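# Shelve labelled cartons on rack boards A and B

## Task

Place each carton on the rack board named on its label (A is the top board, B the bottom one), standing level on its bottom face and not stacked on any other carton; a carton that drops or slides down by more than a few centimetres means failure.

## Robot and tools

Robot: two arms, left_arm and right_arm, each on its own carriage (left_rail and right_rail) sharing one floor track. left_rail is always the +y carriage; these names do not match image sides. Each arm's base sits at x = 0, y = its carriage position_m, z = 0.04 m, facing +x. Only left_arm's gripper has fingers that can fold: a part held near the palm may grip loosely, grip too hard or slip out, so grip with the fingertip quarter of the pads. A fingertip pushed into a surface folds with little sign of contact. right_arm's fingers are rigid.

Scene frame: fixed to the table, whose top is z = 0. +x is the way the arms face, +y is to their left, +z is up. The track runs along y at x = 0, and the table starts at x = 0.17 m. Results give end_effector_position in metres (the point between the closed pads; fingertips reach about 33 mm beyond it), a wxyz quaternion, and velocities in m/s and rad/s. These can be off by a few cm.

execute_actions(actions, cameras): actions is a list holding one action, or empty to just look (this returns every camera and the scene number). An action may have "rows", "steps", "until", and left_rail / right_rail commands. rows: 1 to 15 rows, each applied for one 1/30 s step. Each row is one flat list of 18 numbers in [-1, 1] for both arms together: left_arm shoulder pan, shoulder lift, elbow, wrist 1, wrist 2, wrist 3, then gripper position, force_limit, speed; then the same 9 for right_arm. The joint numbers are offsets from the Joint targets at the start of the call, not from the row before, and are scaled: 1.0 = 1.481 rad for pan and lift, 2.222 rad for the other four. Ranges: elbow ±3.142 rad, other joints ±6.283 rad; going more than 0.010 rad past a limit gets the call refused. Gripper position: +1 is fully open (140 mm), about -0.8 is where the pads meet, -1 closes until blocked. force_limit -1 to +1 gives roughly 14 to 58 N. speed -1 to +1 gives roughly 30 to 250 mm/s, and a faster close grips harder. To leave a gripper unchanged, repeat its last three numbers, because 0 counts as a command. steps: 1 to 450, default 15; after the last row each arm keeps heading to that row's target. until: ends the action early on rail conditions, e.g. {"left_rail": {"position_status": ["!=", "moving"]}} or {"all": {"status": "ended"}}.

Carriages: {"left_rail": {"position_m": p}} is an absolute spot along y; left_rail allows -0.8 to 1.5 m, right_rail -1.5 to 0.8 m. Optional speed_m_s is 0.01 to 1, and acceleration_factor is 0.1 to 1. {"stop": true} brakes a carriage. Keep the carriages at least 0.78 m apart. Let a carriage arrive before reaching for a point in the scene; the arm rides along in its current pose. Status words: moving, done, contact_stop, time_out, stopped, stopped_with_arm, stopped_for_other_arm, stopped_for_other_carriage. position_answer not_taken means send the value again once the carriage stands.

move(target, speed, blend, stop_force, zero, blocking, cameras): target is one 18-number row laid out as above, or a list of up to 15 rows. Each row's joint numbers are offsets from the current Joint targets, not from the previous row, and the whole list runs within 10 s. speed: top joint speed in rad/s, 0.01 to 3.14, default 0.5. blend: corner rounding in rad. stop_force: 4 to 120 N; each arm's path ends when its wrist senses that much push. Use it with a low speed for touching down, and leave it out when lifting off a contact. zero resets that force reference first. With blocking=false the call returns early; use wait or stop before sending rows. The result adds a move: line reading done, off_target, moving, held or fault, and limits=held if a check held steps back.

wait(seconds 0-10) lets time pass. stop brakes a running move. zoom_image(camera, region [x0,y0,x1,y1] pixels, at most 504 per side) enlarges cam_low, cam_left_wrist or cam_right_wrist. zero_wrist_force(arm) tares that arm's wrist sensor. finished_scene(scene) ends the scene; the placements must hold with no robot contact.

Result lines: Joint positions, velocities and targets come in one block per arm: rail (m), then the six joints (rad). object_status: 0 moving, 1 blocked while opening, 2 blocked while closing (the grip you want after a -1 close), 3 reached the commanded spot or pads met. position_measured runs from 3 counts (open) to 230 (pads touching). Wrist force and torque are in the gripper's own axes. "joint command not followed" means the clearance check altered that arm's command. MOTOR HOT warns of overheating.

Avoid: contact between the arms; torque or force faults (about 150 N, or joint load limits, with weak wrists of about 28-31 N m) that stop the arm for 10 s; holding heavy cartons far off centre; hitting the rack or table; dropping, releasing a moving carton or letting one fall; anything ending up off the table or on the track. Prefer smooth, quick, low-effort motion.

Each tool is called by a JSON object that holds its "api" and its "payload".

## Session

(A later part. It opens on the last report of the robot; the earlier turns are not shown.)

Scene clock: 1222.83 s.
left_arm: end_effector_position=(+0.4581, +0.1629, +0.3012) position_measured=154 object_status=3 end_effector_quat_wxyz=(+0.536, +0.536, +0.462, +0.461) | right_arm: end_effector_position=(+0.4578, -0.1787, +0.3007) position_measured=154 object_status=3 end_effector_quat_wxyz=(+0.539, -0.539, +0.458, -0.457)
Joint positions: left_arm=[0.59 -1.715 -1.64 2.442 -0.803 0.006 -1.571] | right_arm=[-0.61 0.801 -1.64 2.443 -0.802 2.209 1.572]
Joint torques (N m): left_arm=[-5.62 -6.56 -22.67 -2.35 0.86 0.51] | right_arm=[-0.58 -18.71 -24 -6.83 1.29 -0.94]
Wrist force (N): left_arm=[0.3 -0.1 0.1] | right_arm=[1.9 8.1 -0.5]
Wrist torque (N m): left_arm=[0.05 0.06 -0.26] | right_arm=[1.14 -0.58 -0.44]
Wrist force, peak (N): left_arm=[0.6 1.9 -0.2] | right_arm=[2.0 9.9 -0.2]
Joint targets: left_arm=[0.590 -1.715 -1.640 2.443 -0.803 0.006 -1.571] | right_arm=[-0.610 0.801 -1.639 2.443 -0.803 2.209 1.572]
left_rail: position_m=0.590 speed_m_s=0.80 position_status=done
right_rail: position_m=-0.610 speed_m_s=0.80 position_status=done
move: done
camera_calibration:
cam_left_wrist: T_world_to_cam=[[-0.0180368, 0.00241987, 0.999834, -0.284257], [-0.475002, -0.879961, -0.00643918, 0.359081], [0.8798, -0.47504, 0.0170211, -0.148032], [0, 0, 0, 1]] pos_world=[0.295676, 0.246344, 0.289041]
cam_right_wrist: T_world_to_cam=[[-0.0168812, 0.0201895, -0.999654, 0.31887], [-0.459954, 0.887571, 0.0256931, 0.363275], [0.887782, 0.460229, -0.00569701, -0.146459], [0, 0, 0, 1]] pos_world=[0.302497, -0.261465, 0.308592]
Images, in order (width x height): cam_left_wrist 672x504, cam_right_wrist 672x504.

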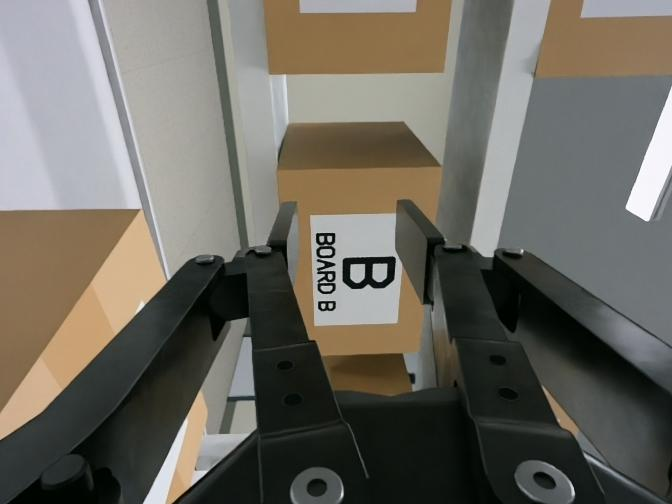

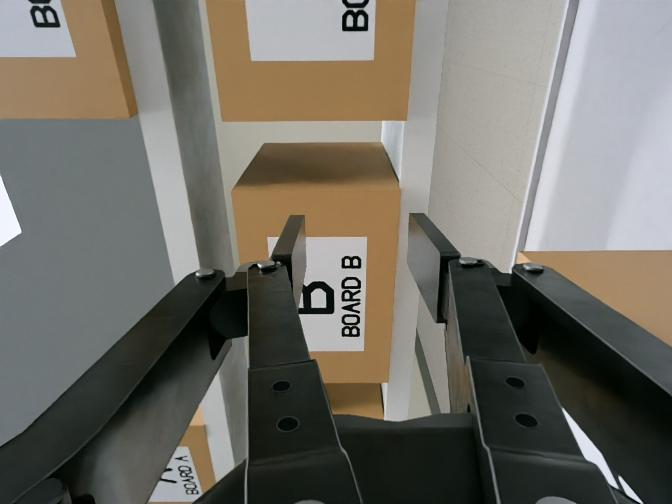

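{"api": "execute_actions", "payload": {"actions": [{"left_rail":{"position_m":0.604},"right_rail":{"position_m":-0.596},"steps":60,"until":{"all":{"status":"ended"}}}]}}

{"api": "move", "payload": {"target": [[-0.0295,0.2001,-0.0203,-0.1131,-0.0963,0,-0.2,-0.8,0,-0.1249,0.1055,0.0647,-0.135,-0.154,0,-0.2,-0.8,0],[-0.0295,0.3525,-0.0106,-0.2243,-0.0963,0,-0.2,-0.8,0,-0.1249,0.3108,0.0772,-0.2844,-0.154,0,-0.2,-0.8,0]], "speed": 0.3, "blend": [0.02,0], "stop_force": 15}}

{"api": "move", "payload": {"target": [0.0129,0.0236,-0.0417,0.026,0.0086,0,-0.2,-0.8,0,0.0756,0.0167,-0.0394,0.0283,0.0504,0,-0.2,-0.8,0], "speed": 0.045, "stop_force": 40, "cameras": ["all"]}}

Scene clock: 1247.47 s.
left_arm: end_effector_position=(+0.4581, +0.1769, +0.3011) position_measured=154 object_status=3 end_effector_quat_wxyz=(+0.536, +0.536, +0.462, +0.461) | right_arm: end_effector_position=(+0.4578, -0.1648, +0.3006) position_measured=154 object_status=3 end_effector_quat_wxyz=(+0.539, -0.539, +0.458, -0.457)
Joint positions: left_arm=[0.604 -1.715 -1.64 2.443 -0.804 0.006 -1.571] | right_arm=[-0.596 0.801 -1.639 2.443 -0.803 2.209 1.572]
Joint torques (N m): left_arm=[3.44 -18.7 -26.23 -0.46 1.47 0.75] | right_arm=[-11.11 -20.27 -28.6 -6.1 -0.73 -1.06]
Wrist force (N): left_arm=[0.4 0.0 0.3] | right_arm=[1.6 8.0 -0.5]
Wrist torque (N m): left_arm=[0.07 0.03 -0.26] | right_arm=[1.12 -0.52 -0.44]
Wrist force, peak (N): left_arm=[1.5 -0.2 0.0] | right_arm=[3.0 8.1 -0.7]
Joint targets: left_arm=[0.604 -1.715 -1.640 2.443 -0.803 0.006 -1.571] | right_arm=[-0.596 0.801 -1.639 2.443 -0.803 2.209 1.572]
Tool commands: left_gripper/position=-0.2 left_gripper/force_limit=-0.8 left_gripper/speed=+0.0 right_gripper/position=-0.2 right_gripper/force_limit=-0.8 right_gripper/speed=+0.0
left_rail: position_m=0.604 speed_m_s=0.80 position_status=done
right_rail: position_m=-0.596 speed_m_s=0.80 position_status=done

Scene clock: 1250.83 s.
left_arm: end_effector_position=(+0.4331, +0.1653, +0.1009) position_measured=154 object_status=3 end_effector_quat_wxyz=(+0.495, +0.495, +0.505, +0.505) | right_arm: end_effector_position=(+0.4765, -0.1669, +0.1006) position_measured=154 object_status=3 end_effector_quat_wxyz=(+0.573, -0.573, +0.414, -0.414)
Joint positions: left_arm=[0.604 -1.759 -1.118 2.419 -1.302 -0.208 -1.571] | right_arm=[-0.596 0.616 -1.179 2.614 -1.435 1.867 1.572]
Joint torques (N m): left_arm=[-11.44 -32.55 -0.37 -1.68 -1.94 0.65] | right_arm=[-11.2 -33.33 0.66 -7.45 -2.92 -0.89]
Wrist force (N): left_arm=[-0.1 0.0 -0.1] | right_arm=[1.8 8.0 -0.5]
Wrist torque (N m): left_arm=[0.05 0.15 -0.25] | right_arm=[1.17 -0.55 -0.48]
Wrist force, peak (N): left_arm=[1.3 0.8 0.3] | right_arm=[1.8 9.0 -0.7]
Joint targets: left_arm=[0.604 -1.759 -1.118 2.419 -1.302 -0.208 -1.571] | right_arm=[-0.596 0.616 -1.179 2.614 -1.435 1.867 1.572]
left_rail: position_m=0.604 speed_m_s=0.80 position_status=done
right_rail: position_m=-0.596 speed_m_s=0.80 position_status=done
move: done

Scene clock: 1254.27 s.
left_arm: end_effector_position=(+0.4329, +0.1301, +0.1007) position_measured=154 object_status=3 end_effector_quat_wxyz=(+0.495, +0.494, +0.505, +0.505) | right_arm: end_effector_position=(+0.4773, -0.1321, +0.1004) position_measured=154 object_status=3 end_effector_quat_wxyz=(+0.573, -0.573, +0.414, -0.414)
Joint positions: left_arm=[0.604 -1.744 -1.092 2.351 -1.259 -0.195 -1.571] | right_arm=[-0.596 0.699 -1.161 2.55 -1.388 1.95 1.572]
Joint torques (N m): left_arm=[-30.29 -89.58 -28.71 -6.13 6.73 0.63] | right_arm=[9.43 -57.13 -10.16 -6.23 -19.33 -1.01]
Wrist force (N): left_arm=[37.1 -11.1 -3.8] | right_arm=[40.5 0.4 -3.5]
Wrist torque (N m): left_arm=[0.45 1.35 -0.05] | right_arm=[1.43 0.25 0.01]
Wrist force, peak (N): left_arm=[46.6 -10.4 -6.2] | right_arm=[47.2 -0.2 -13.2]
Joint targets: left_arm=[0.604 -1.744 -1.092 2.351 -1.259 -0.195 -1.571] | right_arm=[-0.596 0.699 -1.161 2.550 -1.388 1.950 1.572]
left_rail: position_m=0.604 speed_m_s=0.80 position_status=done
right_rail: position_m=-0.596 speed_m_s=0.80 position_status=done
move: contact (left_arm, right_arm); left_arm: the elbow is farthest, 0.024 rad from its target; right_arm: the shoulder pan is farthest, 0.029 rad from its target
camera_calibration:
cam_left_wrist: T_world_to_cam=[[-0.0180367, -0.00147797, 0.999836, -0.0836867], [-0.318308, -0.94796, -0.00714346, 0.25803], [0.947816, -0.318385, 0.0166277, -0.187839], [0, 0, 0, 1]] pos_world=[0.25866, 0.184673, 0.0886395]
cam_right_wrist: T_world_to_cam=[[-0.0201064, 0.01735, -0.999647, 0.119255], [-0.592908, 0.804854, 0.0258946, 0.388485], [0.805019, 0.593219, -0.00589578, -0.129294], [0, 0, 0, 1]] pos_world=[0.336818, -0.238043, 0.108391]

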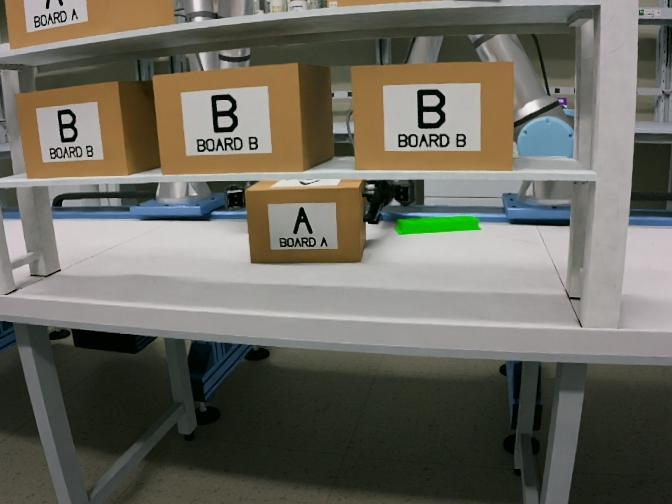

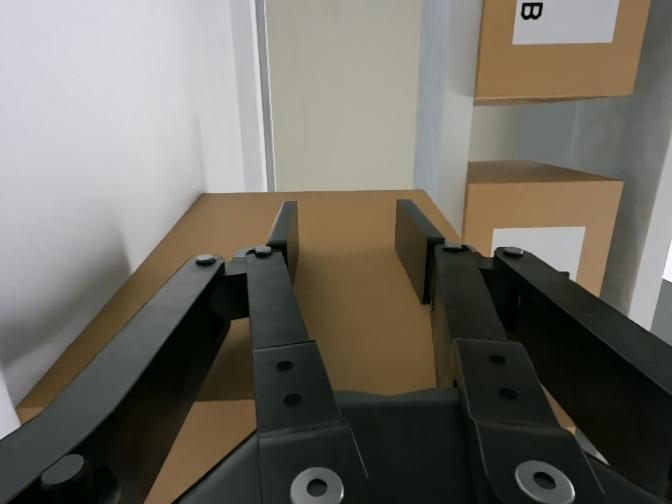

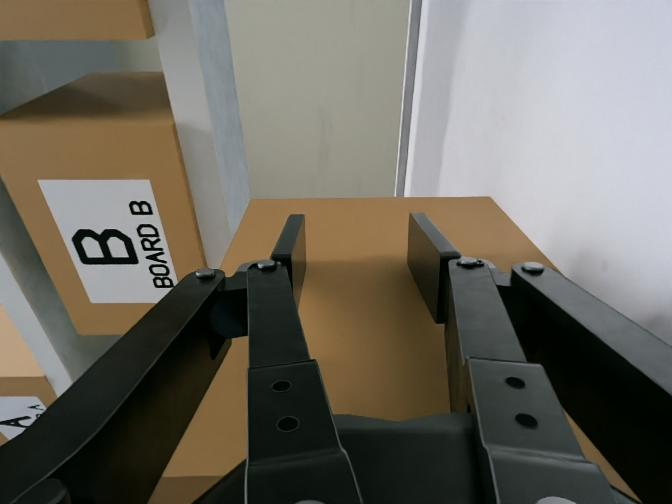

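{"api": "execute_actions", "payload": {"actions": [{"right_rail":{"position_m":-0.5945,"acceleration_factor":0.2,"speed_m_s":0.4},"left_rail":{"acceleration_factor":0.2,"speed_m_s":0.4},"steps":15}]}}

{"api": "move", "payload": {"target": [[0,-0.11351,-0.00575,0.0814,0,0,-0.2,-0.8,0,0,-0.14953,-0.00731,0.10698,0,0,-0.2,-0.8,0],[0,-0.21385,-0.02253,0.16507,0,0,-0.2,-0.8,0,0,-0.27808,-0.02829,0.21363,0,0,-0.2,-0.8,0],[0,-0.29666,-0.04943,0.24716,0,0,-0.2,-0.8,0,0,-0.37795,-0.06056,0.31247,0,0,-0.2,-0.8,0],[0,-0.36026,-0.08507,0.32518,0,0,-0.2,-0.8,0,0,-0.44889,-0.10189,0.40109,0,0,-0.2,-0.8,0],[0,-0.40543,-0.12831,0.39854,0,0,-0.2,-0.8,0,0,-0.49481,-0.1503,0.4801,0,0,-0.2,-0.8,0],[0,-0.42825,-0.1652,0.45064,0,0,-0.2,-0.8,0,0,-0.51564,-0.19052,0.5342,0,0,-0.2,-0.8,0],[0,-0.44247,-0.20572,0.50062,0,0,-0.2,-0.8,0,0,-0.52651,-0.23376,0.58469,0,0,-0.2,-0.8,0]], "speed": [0.13,0.3,0.3,0.3,0.3,0.3,0.3], "blend": [0.01,0.01,0.01,0.01,0.01,0.01,0]}}

{"api": "execute_actions", "payload": {"actions": [{"left_rail":{"position_m":0.594},"right_rail":{"position_m":-0.6045},"steps":200,"until":{"all":{"status":"ended"}}}], "cameras": ["cam_left_wrist","cam_right_wrist"]}}

{"api": "move", "payload": {"target": [[0.09354,0.00499,-0.00269,-0.00063,0.07783,0,-0.2,-0.8,0,-0.04364,0.04572,-0.01966,-0.01081,-0.01378,0,-0.2,-0.8,0],[0.18827,0.02076,-0.01142,-0.00242,0.15645,0,-0.2,-0.8,0,-0.0782,0.09485,-0.04306,-0.02015,-0.02157,0,-0.2,-0.8,0],[0.28079,0.0462,-0.02604,-0.00475,0.2336,0,-0.2,-0.8,0,-0.10579,0.14573,-0.07,-0.02713,-0.02465,0,-0.2,-0.8,0],[0.36816,0.07975,-0.04638,-0.00678,0.30731,0,-0.2,-0.8,0,-0.12823,0.19786,-0.10039,-0.03149,-0.02435,0,-0.2,-0.8,0],[0.44826,0.11996,-0.07231,-0.00764,0.37609,0,-0.2,-0.8,0,-0.14681,0.25068,-0.1341,-0.03298,-0.02143,0,-0.2,-0.8,0]], "speed": 0.22, "blend": [0.01,0.01,0.01,0.01,0], "stop_force": 40, "cameras": ["cam_left_wrist","cam_right_wrist"]}}

{"api": "move", "payload": {"target": [0,0.01018,0.02929,-0.03607,0,0,-0.2,-0.8,0,0,0.01018,0.02929,-0.03607,0,0,-0.2,-0.8,0], "speed": 0.04, "stop_force": 9}}

{"api": "move", "payload": {"target": [0,0.0005,0.0014,-0.0017,0,0,-0.2,-0.8,0,0,0.0005,0.0014,-0.0017,0,0,-0.2,-0.8,0], "speed": 0.03}}

{"api": "move", "payload": {"target": [0.0103,-0.0161,0.0095,0.0012,0.0069,0,-0.2,-0.8,0,-0.02,-0.0161,0.0095,0.0012,-0.0133,0,-0.2,-0.8,0], "speed": 0.05, "cameras": ["cam_low"]}}

Scene clock: 1322.60 s.
left_arm: end_effector_position=(+0.4330, +0.1302, +0.1007) position_measured=154 object_status=3 end_effector_quat_wxyz=(+0.495, +0.494, +0.505, +0.505) | right_arm: end_effector_position=(+0.4773, -0.1306, +0.1004) position_measured=154 object_status=3 end_effector_quat_wxyz=(+0.573, -0.573, +0.414, -0.414)
Joint positions: left_arm=[0.604 -1.744 -1.092 2.351 -1.259 -0.195 -1.571] | right_arm=[-0.595 0.699 -1.161 2.55 -1.388 1.95 1.572]
Joint torques (N m): left_arm=[-29.62 -89.65 -39.83 -5.73 11.69 0.68] | right_arm=[16.45 -54.15 -18.71 -6.29 -17.16 -1.04]
Wrist force (N): left_arm=[44.1 -14.2 -5.8] | right_arm=[53.8 -2.8 -11.0]
Wrist torque (N m): left_arm=[0.45 1.56 -0.05] | right_arm=[1.59 0.48 0.10]
Wrist force, peak (N): left_arm=[44.4 -14.0 -5.8] | right_arm=[53.9 -3.2 -11.2]
Joint targets: left_arm=[0.604 -1.744 -1.092 2.351 -1.259 -0.195 -1.571] | right_arm=[-0.595 0.699 -1.161 2.550 -1.388 1.950 1.572]
Tool commands: left_gripper/position=-0.2 left_gripper/force_limit=-0.8 left_gripper/speed=+0.0 right_gripper/position=-0.2 right_gripper/force_limit=-0.8 right_gripper/speed=+0.0
left_rail: position_m=0.604 speed_m_s=0.40 position_status=done
right_rail: position_m=-0.595 speed_m_s=0.40 position_status=done

Scene clock: 1328.50 s.
left_arm: end_effector_position=(+0.4329, +0.1301, +0.6206) position_measured=154 object_status=3 end_effector_quat_wxyz=(+0.495, +0.494, +0.506, +0.505) | right_arm: end_effector_position=(+0.4775, -0.1304, +0.6206) position_measured=154 object_status=3 end_effector_quat_wxyz=(+0.573, -0.573, +0.414, -0.414)
Joint positions: left_arm=[0.604 -1.744 -1.747 1.894 -0.147 -0.195 -1.571] | right_arm=[-0.594 0.699 -1.941 2.031 -0.089 1.95 1.572]
Joint torques (N m): left_arm=[-28.11 -37.76 -75.09 0.06 21.26 0.44] | right_arm=[30.13 -22.11 -60.73 -2.55 -14.09 -0.82]
Wrist force (N): left_arm=[48.0 -13.5 -6.7] | right_arm=[51.0 15.9 -6.5]
Wrist torque (N m): left_arm=[0.55 1.65 0.20] | right_arm=[1.23 0.42 0.09]
Wrist force, peak (N): left_arm=[68.2 -13.4 -9.9] | right_arm=[71.5 14.7 -7.9]
Joint targets: left_arm=[0.604 -1.744 -1.747 1.894 -0.147 -0.195 -1.571] | right_arm=[-0.595 0.699 -1.941 2.030 -0.089 1.950 1.572]
left_rail: position_m=0.604 speed_m_s=0.40 position_status=done
right_rail: position_m=-0.594 position_m_goal=-0.595 speed_m_s=0.40 position_status=done
move: done

Scene clock: 1329.27 s.
left_arm: end_effector_position=(+0.4329, +0.1201, +0.6208) position_measured=154 object_status=3 end_effector_quat_wxyz=(+0.495, +0.494, +0.506, +0.505) | right_arm: end_effector_position=(+0.4775, -0.1404, +0.6207) position_measured=154 object_status=3 end_effector_quat_wxyz=(+0.573, -0.573, +0.414, -0.414)
Joint positions: left_arm=[0.594 -1.744 -1.747 1.894 -0.147 -0.195 -1.571] | right_arm=[-0.604 0.699 -1.941 2.03 -0.089 1.95 1.572]
Joint torques (N m): left_arm=[-25.25 -29.96 -75.87 -0.17 19.32 0.49] | right_arm=[23.34 -20.78 -61.12 -2.85 -13.53 -1.08]
Wrist force (N): left_arm=[48.8 -12.6 -6.7] | right_arm=[51.7 14.6 -7.2]
Wrist torque (N m): left_arm=[0.57 1.75 0.20] | right_arm=[1.16 0.48 0.10]
Wrist force, peak (N): left_arm=[48.9 -13.5 -6.7] | right_arm=[52.4 15.8 -7.0]
Joint targets: left_arm=[0.594 -1.744 -1.747 1.894 -0.147 -0.195 -1.571] | right_arm=[-0.604 0.699 -1.941 2.030 -0.089 1.950 1.572]
Tool commands: left_gripper/position=-0.2 left_gripper/force_limit=-0.8 left_gripper/speed=+0.0 right_gripper/position=-0.2 right_gripper/force_limit=-0.8 right_gripper/speed=+0.0
left_rail: position_m=0.594 speed_m_s=0.40 position_status=done
right_rail: position_m=-0.604 speed_m_s=0.40 position_status=done
camera_calibration:
cam_left_wrist: T_world_to_cam=[[-0.0180661, -0.00125641, 0.999836, -0.603748], [-0.318312, -0.94796, -0.00694283, 0.252144], [0.947814, -0.318385, 0.016726, -0.19973], [0, 0, 0, 1]] pos_world=[0.25866, 0.174673, 0.60874]
cam_right_wrist: T_world_to_cam=[[-0.0199458, 0.0174691, -0.999648, 0.639496], [-0.592912, 0.804851, 0.0258952, 0.381832], [0.80502, 0.59322, -0.00569577, -0.12145], [0, 0, 0, 1]] pos_world=[0.336918, -0.246443, 0.628692]
Images, in order (width x height): cam_left_wrist 672x504, cam_right_wrist 672x504.

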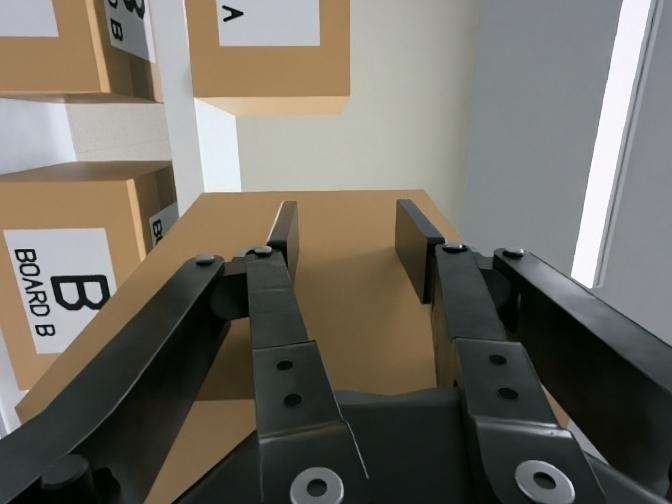

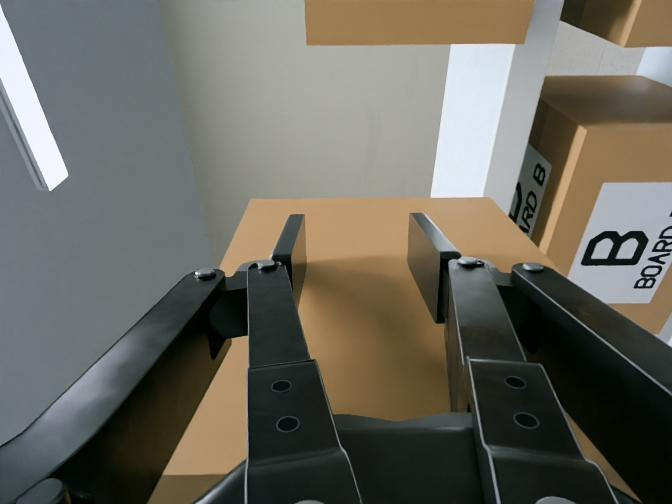

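Scene clock: 1334.17 s.
left_arm: end_effector_position=(+0.7563, +0.1268, +0.6208) position_measured=154 object_status=3 end_effector_quat_wxyz=(+0.537, +0.536, +0.461, +0.461) | right_arm: end_effector_position=(+0.7568, -0.1378, +0.6205) position_measured=154 object_status=3 end_effector_quat_wxyz=(+0.536, -0.536, +0.461, -0.461)
Joint positions: left_arm=[0.594 -1.08 -1.57 1.733 -0.164 0.641 -1.571] | right_arm=[-0.604 0.481 -1.569 1.732 -0.162 1.902 1.572]
Joint torques (N m): left_arm=[-18.01 -23.96 -78.34 -12.64 22 0.35] | right_arm=[14.41 -42.33 -63.81 -15.14 -5.9 -0.82]
Wrist force (N): left_arm=[39.8 -9.8 -6.1] | right_arm=[42.0 18.0 -5.2]
Wrist torque (N m): left_arm=[0.11 1.39 -0.28] | right_arm=[0.84 0.32 -0.29]
Wrist force, peak (N): left_arm=[61.8 -11.2 -8.5] | right_arm=[64.9 17.3 -8.5]
Joint targets: left_arm=[0.594 -1.080 -1.570 1.733 -0.164 0.641 -1.571] | right_arm=[-0.604 0.481 -1.569 1.732 -0.162 1.902 1.572]
left_rail: position_m=0.594 speed_m_s=0.40 position_status=done
right_rail: position_m=-0.604 speed_m_s=0.40 position_status=done
move: done
camera_calibration:
cam_left_wrist: T_world_to_cam=[[-0.0184216, 0.00172903, 0.999829, -0.597959], [-0.475572, -0.879647, -0.00724109, 0.471866], [0.879484, -0.475624, 0.0170268, -0.432622], [0, 0, 0, 1]] pos_world=[0.593875, 0.210344, 0.60864]
cam_right_wrist: T_world_to_cam=[[-0.0167946, 0.0205441, -0.999648, 0.642841], [-0.448321, 0.893498, 0.0258946, 0.448114], [0.893715, 0.448598, -0.00579559, -0.434855], [0, 0, 0, 1]] pos_world=[0.600332, -0.21852, 0.628491]
Images, in order (width x height): cam_left_wrist 672x504, cam_right_wrist 672x504.

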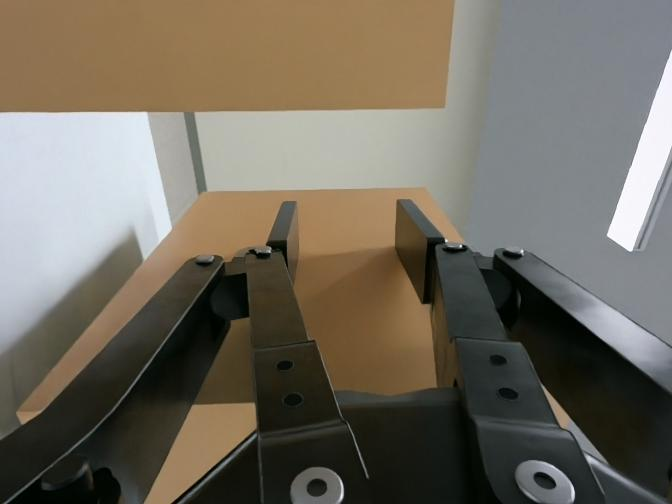

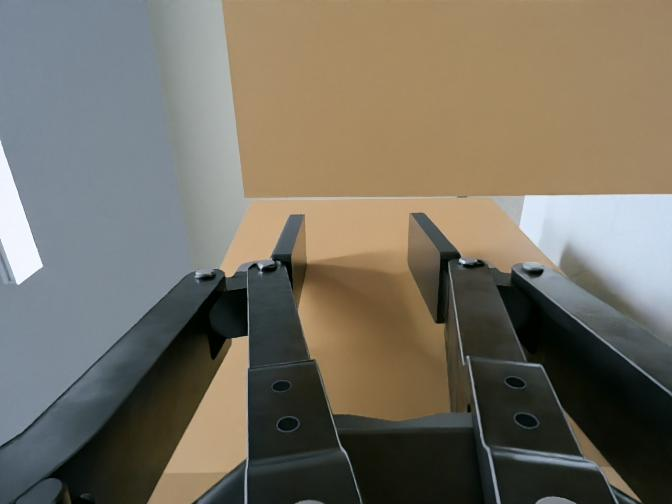

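Scene clock: 1337.13 s.
left_arm: end_effector_position=(+0.7564, +0.1265, +0.5856) position_measured=154 object_status=3 end_effector_quat_wxyz=(+0.537, +0.536, +0.461, +0.461) | right_arm: end_effector_position=(+0.7570, -0.1377, +0.5839) position_measured=154 object_status=3 end_effector_quat_wxyz=(+0.536, -0.536, +0.461, -0.461)
Joint positions: left_arm=[0.594 -1.08 -1.558 1.784 -0.226 0.641 -1.571] | right_arm=[-0.604 0.481 -1.557 1.786 -0.228 1.902 1.572]
Joint torques (N m): left_arm=[-25.49 -65.76 -80.32 -3.19 21.65 0.04] | right_arm=[22.38 -58.36 -58.26 -1.85 -8.26 -1.02]
Wrist force (N): left_arm=[41.2 -11.7 -6.4] | right_arm=[45.4 11.2 -6.8]
Wrist torque (N m): left_arm=[0.42 1.47 -0.13] | right_arm=[0.67 0.26 -0.02]
Wrist force, peak (N): left_arm=[44.8 -10.7 -6.4] | right_arm=[47.7 18.6 -5.9]
Joint targets: left_arm=[0.594 -1.080 -1.558 1.784 -0.226 0.641 -1.571] | right_arm=[-0.604 0.481 -1.557 1.786 -0.228 1.902 1.572]
left_rail: position_m=0.594 speed_m_s=0.40 position_status=done
right_rail: position_m=-0.604 speed_m_s=0.40 position_status=done
move: contact (left_arm, right_arm); left_arm: the wrist 1 is farthest, 0.018 rad from its target; right_arm: the wrist 1 is farthest, 0.014 rad from its target

Scene clock: 1337.83 s.
left_arm: end_effector_position=(+0.7564, +0.1266, +0.5838) position_measured=154 object_status=3 end_effector_quat_wxyz=(+0.537, +0.536, +0.461, +0.461) | right_arm: end_effector_position=(+0.7570, -0.1377, +0.5820) position_measured=154 object_status=3 end_effector_quat_wxyz=(+0.536, -0.536, +0.461, -0.461)
Joint positions: left_arm=[0.594 -1.08 -1.557 1.787 -0.23 0.641 -1.571] | right_arm=[-0.604 0.481 -1.556 1.788 -0.232 1.902 1.572]
Joint torques (N m): left_arm=[-25.88 -2.28 -35.67 -6.62 21.73 1] | right_arm=[24.07 -12.92 -26.21 -2.99 -8.24 -0.62]
Wrist force (N): left_arm=[45.6 15.8 -3.8] | right_arm=[47.1 -9.6 -8.5]
Wrist torque (N m): left_arm=[-0.27 1.59 -0.45] | right_arm=[1.11 0.33 0.13]
Wrist force, peak (N): left_arm=[45.6 15.8 -3.8] | right_arm=[47.1 -9.6 -8.5]
Joint targets: left_arm=[0.594 -1.080 -1.557 1.787 -0.230 0.641 -1.571] | right_arm=[-0.604 0.481 -1.556 1.789 -0.232 1.902 1.572]
left_rail: position_m=0.594 speed_m_s=0.40 position_status=done
right_rail: position_m=-0.604 speed_m_s=0.40 position_status=done
move: done

Scene clock: 1338.80 s.
left_arm: end_effector_position=(+0.7558, +0.1453, +0.5850) position_measured=154 object_status=3 end_effector_quat_wxyz=(+0.537, +0.536, +0.461, +0.461) | right_arm: end_effector_position=(+0.7563, -0.1565, +0.5833) position_measured=154 object_status=3 end_effector_quat_wxyz=(+0.536, -0.536, +0.461, -0.461)
Joint positions: left_arm=[0.594 -1.065 -1.581 1.808 -0.228 0.656 -1.571] | right_arm=[-0.604 0.452 -1.58 1.81 -0.229 1.873 1.572]
Joint torques (N m): left_arm=[13.58 -70.23 -38.54 1.3 2.27 0.36] | right_arm=[-16.65 -61.74 -34.6 0.67 -3.13 -1.02]
Wrist force (N): left_arm=[0.0 -0.1 -0.4] | right_arm=[2.8 5.3 -1.2]
Wrist torque (N m): left_arm=[0.03 0.13 -0.24] | right_arm=[0.56 -0.79 -0.51]
Wrist force, peak (N): left_arm=[45.7 16.5 -3.4] | right_arm=[47.3 -10.2 -8.7]
Joint targets: left_arm=[0.594 -1.065 -1.581 1.808 -0.228 0.656 -1.571] | right_arm=[-0.604 0.452 -1.580 1.810 -0.229 1.872 1.572]
left_rail: position_m=0.594 speed_m_s=0.40 position_status=done
right_rail: position_m=-0.604 speed_m_s=0.40 position_status=done
move: done
Images, in order (width x height): cam_low 672x504.

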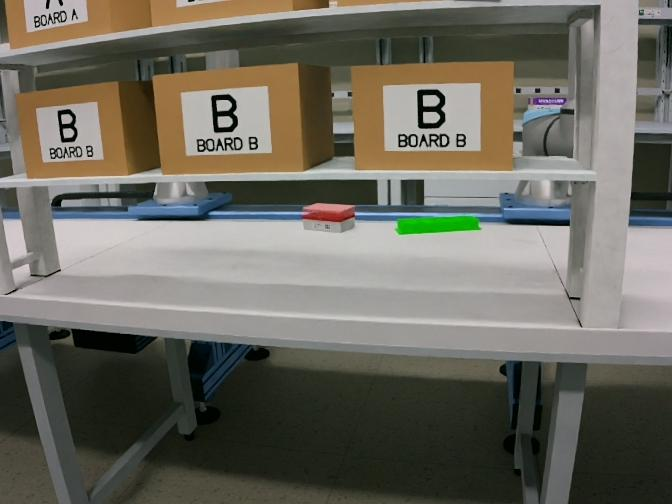

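{"api": "move", "payload": {"target": [[-0.1881,-0.1227,0.0599,0.0219,-0.1254,0,-0.2,-0.8,0,0.0989,-0.1227,0.059,0.0229,0.0663,0,-0.2,-0.8,0],[-0.4384,-0.2136,0.1605,-0.0177,-0.2924,0,-0.2,-0.8,0,0.236,-0.2142,0.1596,-0.0168,0.1577,0,-0.2,-0.8,0]], "blend": [0.01,0], "speed": 0.5, "cameras": ["cam_low"]}}

Scene clock: 1374.33 s.
left_arm: end_effector_position=(+0.4584, +0.1671, +0.5303) position_measured=154 object_status=3 end_effector_quat_wxyz=(+0.536, +0.536, +0.461, +0.461) | right_arm: end_effector_position=(+0.4586, -0.1780, +0.5303) position_measured=154 object_status=3 end_effector_quat_wxyz=(+0.536, -0.536, +0.462, -0.461)
Joint positions: left_arm=[0.594 -1.714 -1.897 2.165 -0.267 0.007 -1.571] | right_arm=[-0.605 0.801 -1.897 2.164 -0.266 2.223 1.572]
Joint torques (N m): left_arm=[-13.58 -36.84 -35.65 -2.53 -2.23 0.62] | right_arm=[14.5 -30.37 -34.76 -6.5 3.49 -0.87]
Wrist force (N): left_arm=[0.1 -0.2 -0.1] | right_arm=[2.4 5.4 -0.4]
Wrist torque (N m): left_arm=[0.02 0.09 -0.26] | right_arm=[0.53 -0.72 -0.49]
Wrist force, peak (N): left_arm=[1.6 -0.7 2.3] | right_arm=[2.9 6.4 -2.3]
Joint targets: left_arm=[0.594 -1.715 -1.897 2.165 -0.267 0.007 -1.571] | right_arm=[-0.604 0.801 -1.897 2.164 -0.266 2.223 1.572]
left_rail: position_m=0.594 speed_m_s=0.40 position_status=done
right_rail: position_m=-0.605 position_m_goal=-0.604 speed_m_s=0.40 position_status=done
move: done
Images, in order (width x height): cam_low 672x504.

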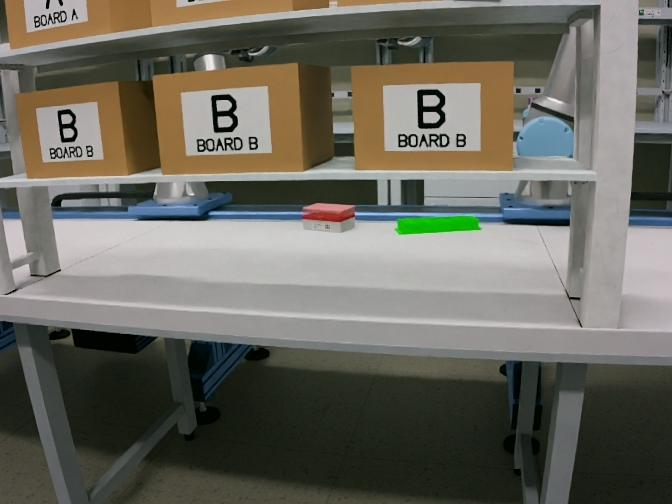

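{"api": "finished_scene", "payload": {"scene": 1}}

The scene is finished: the task was done.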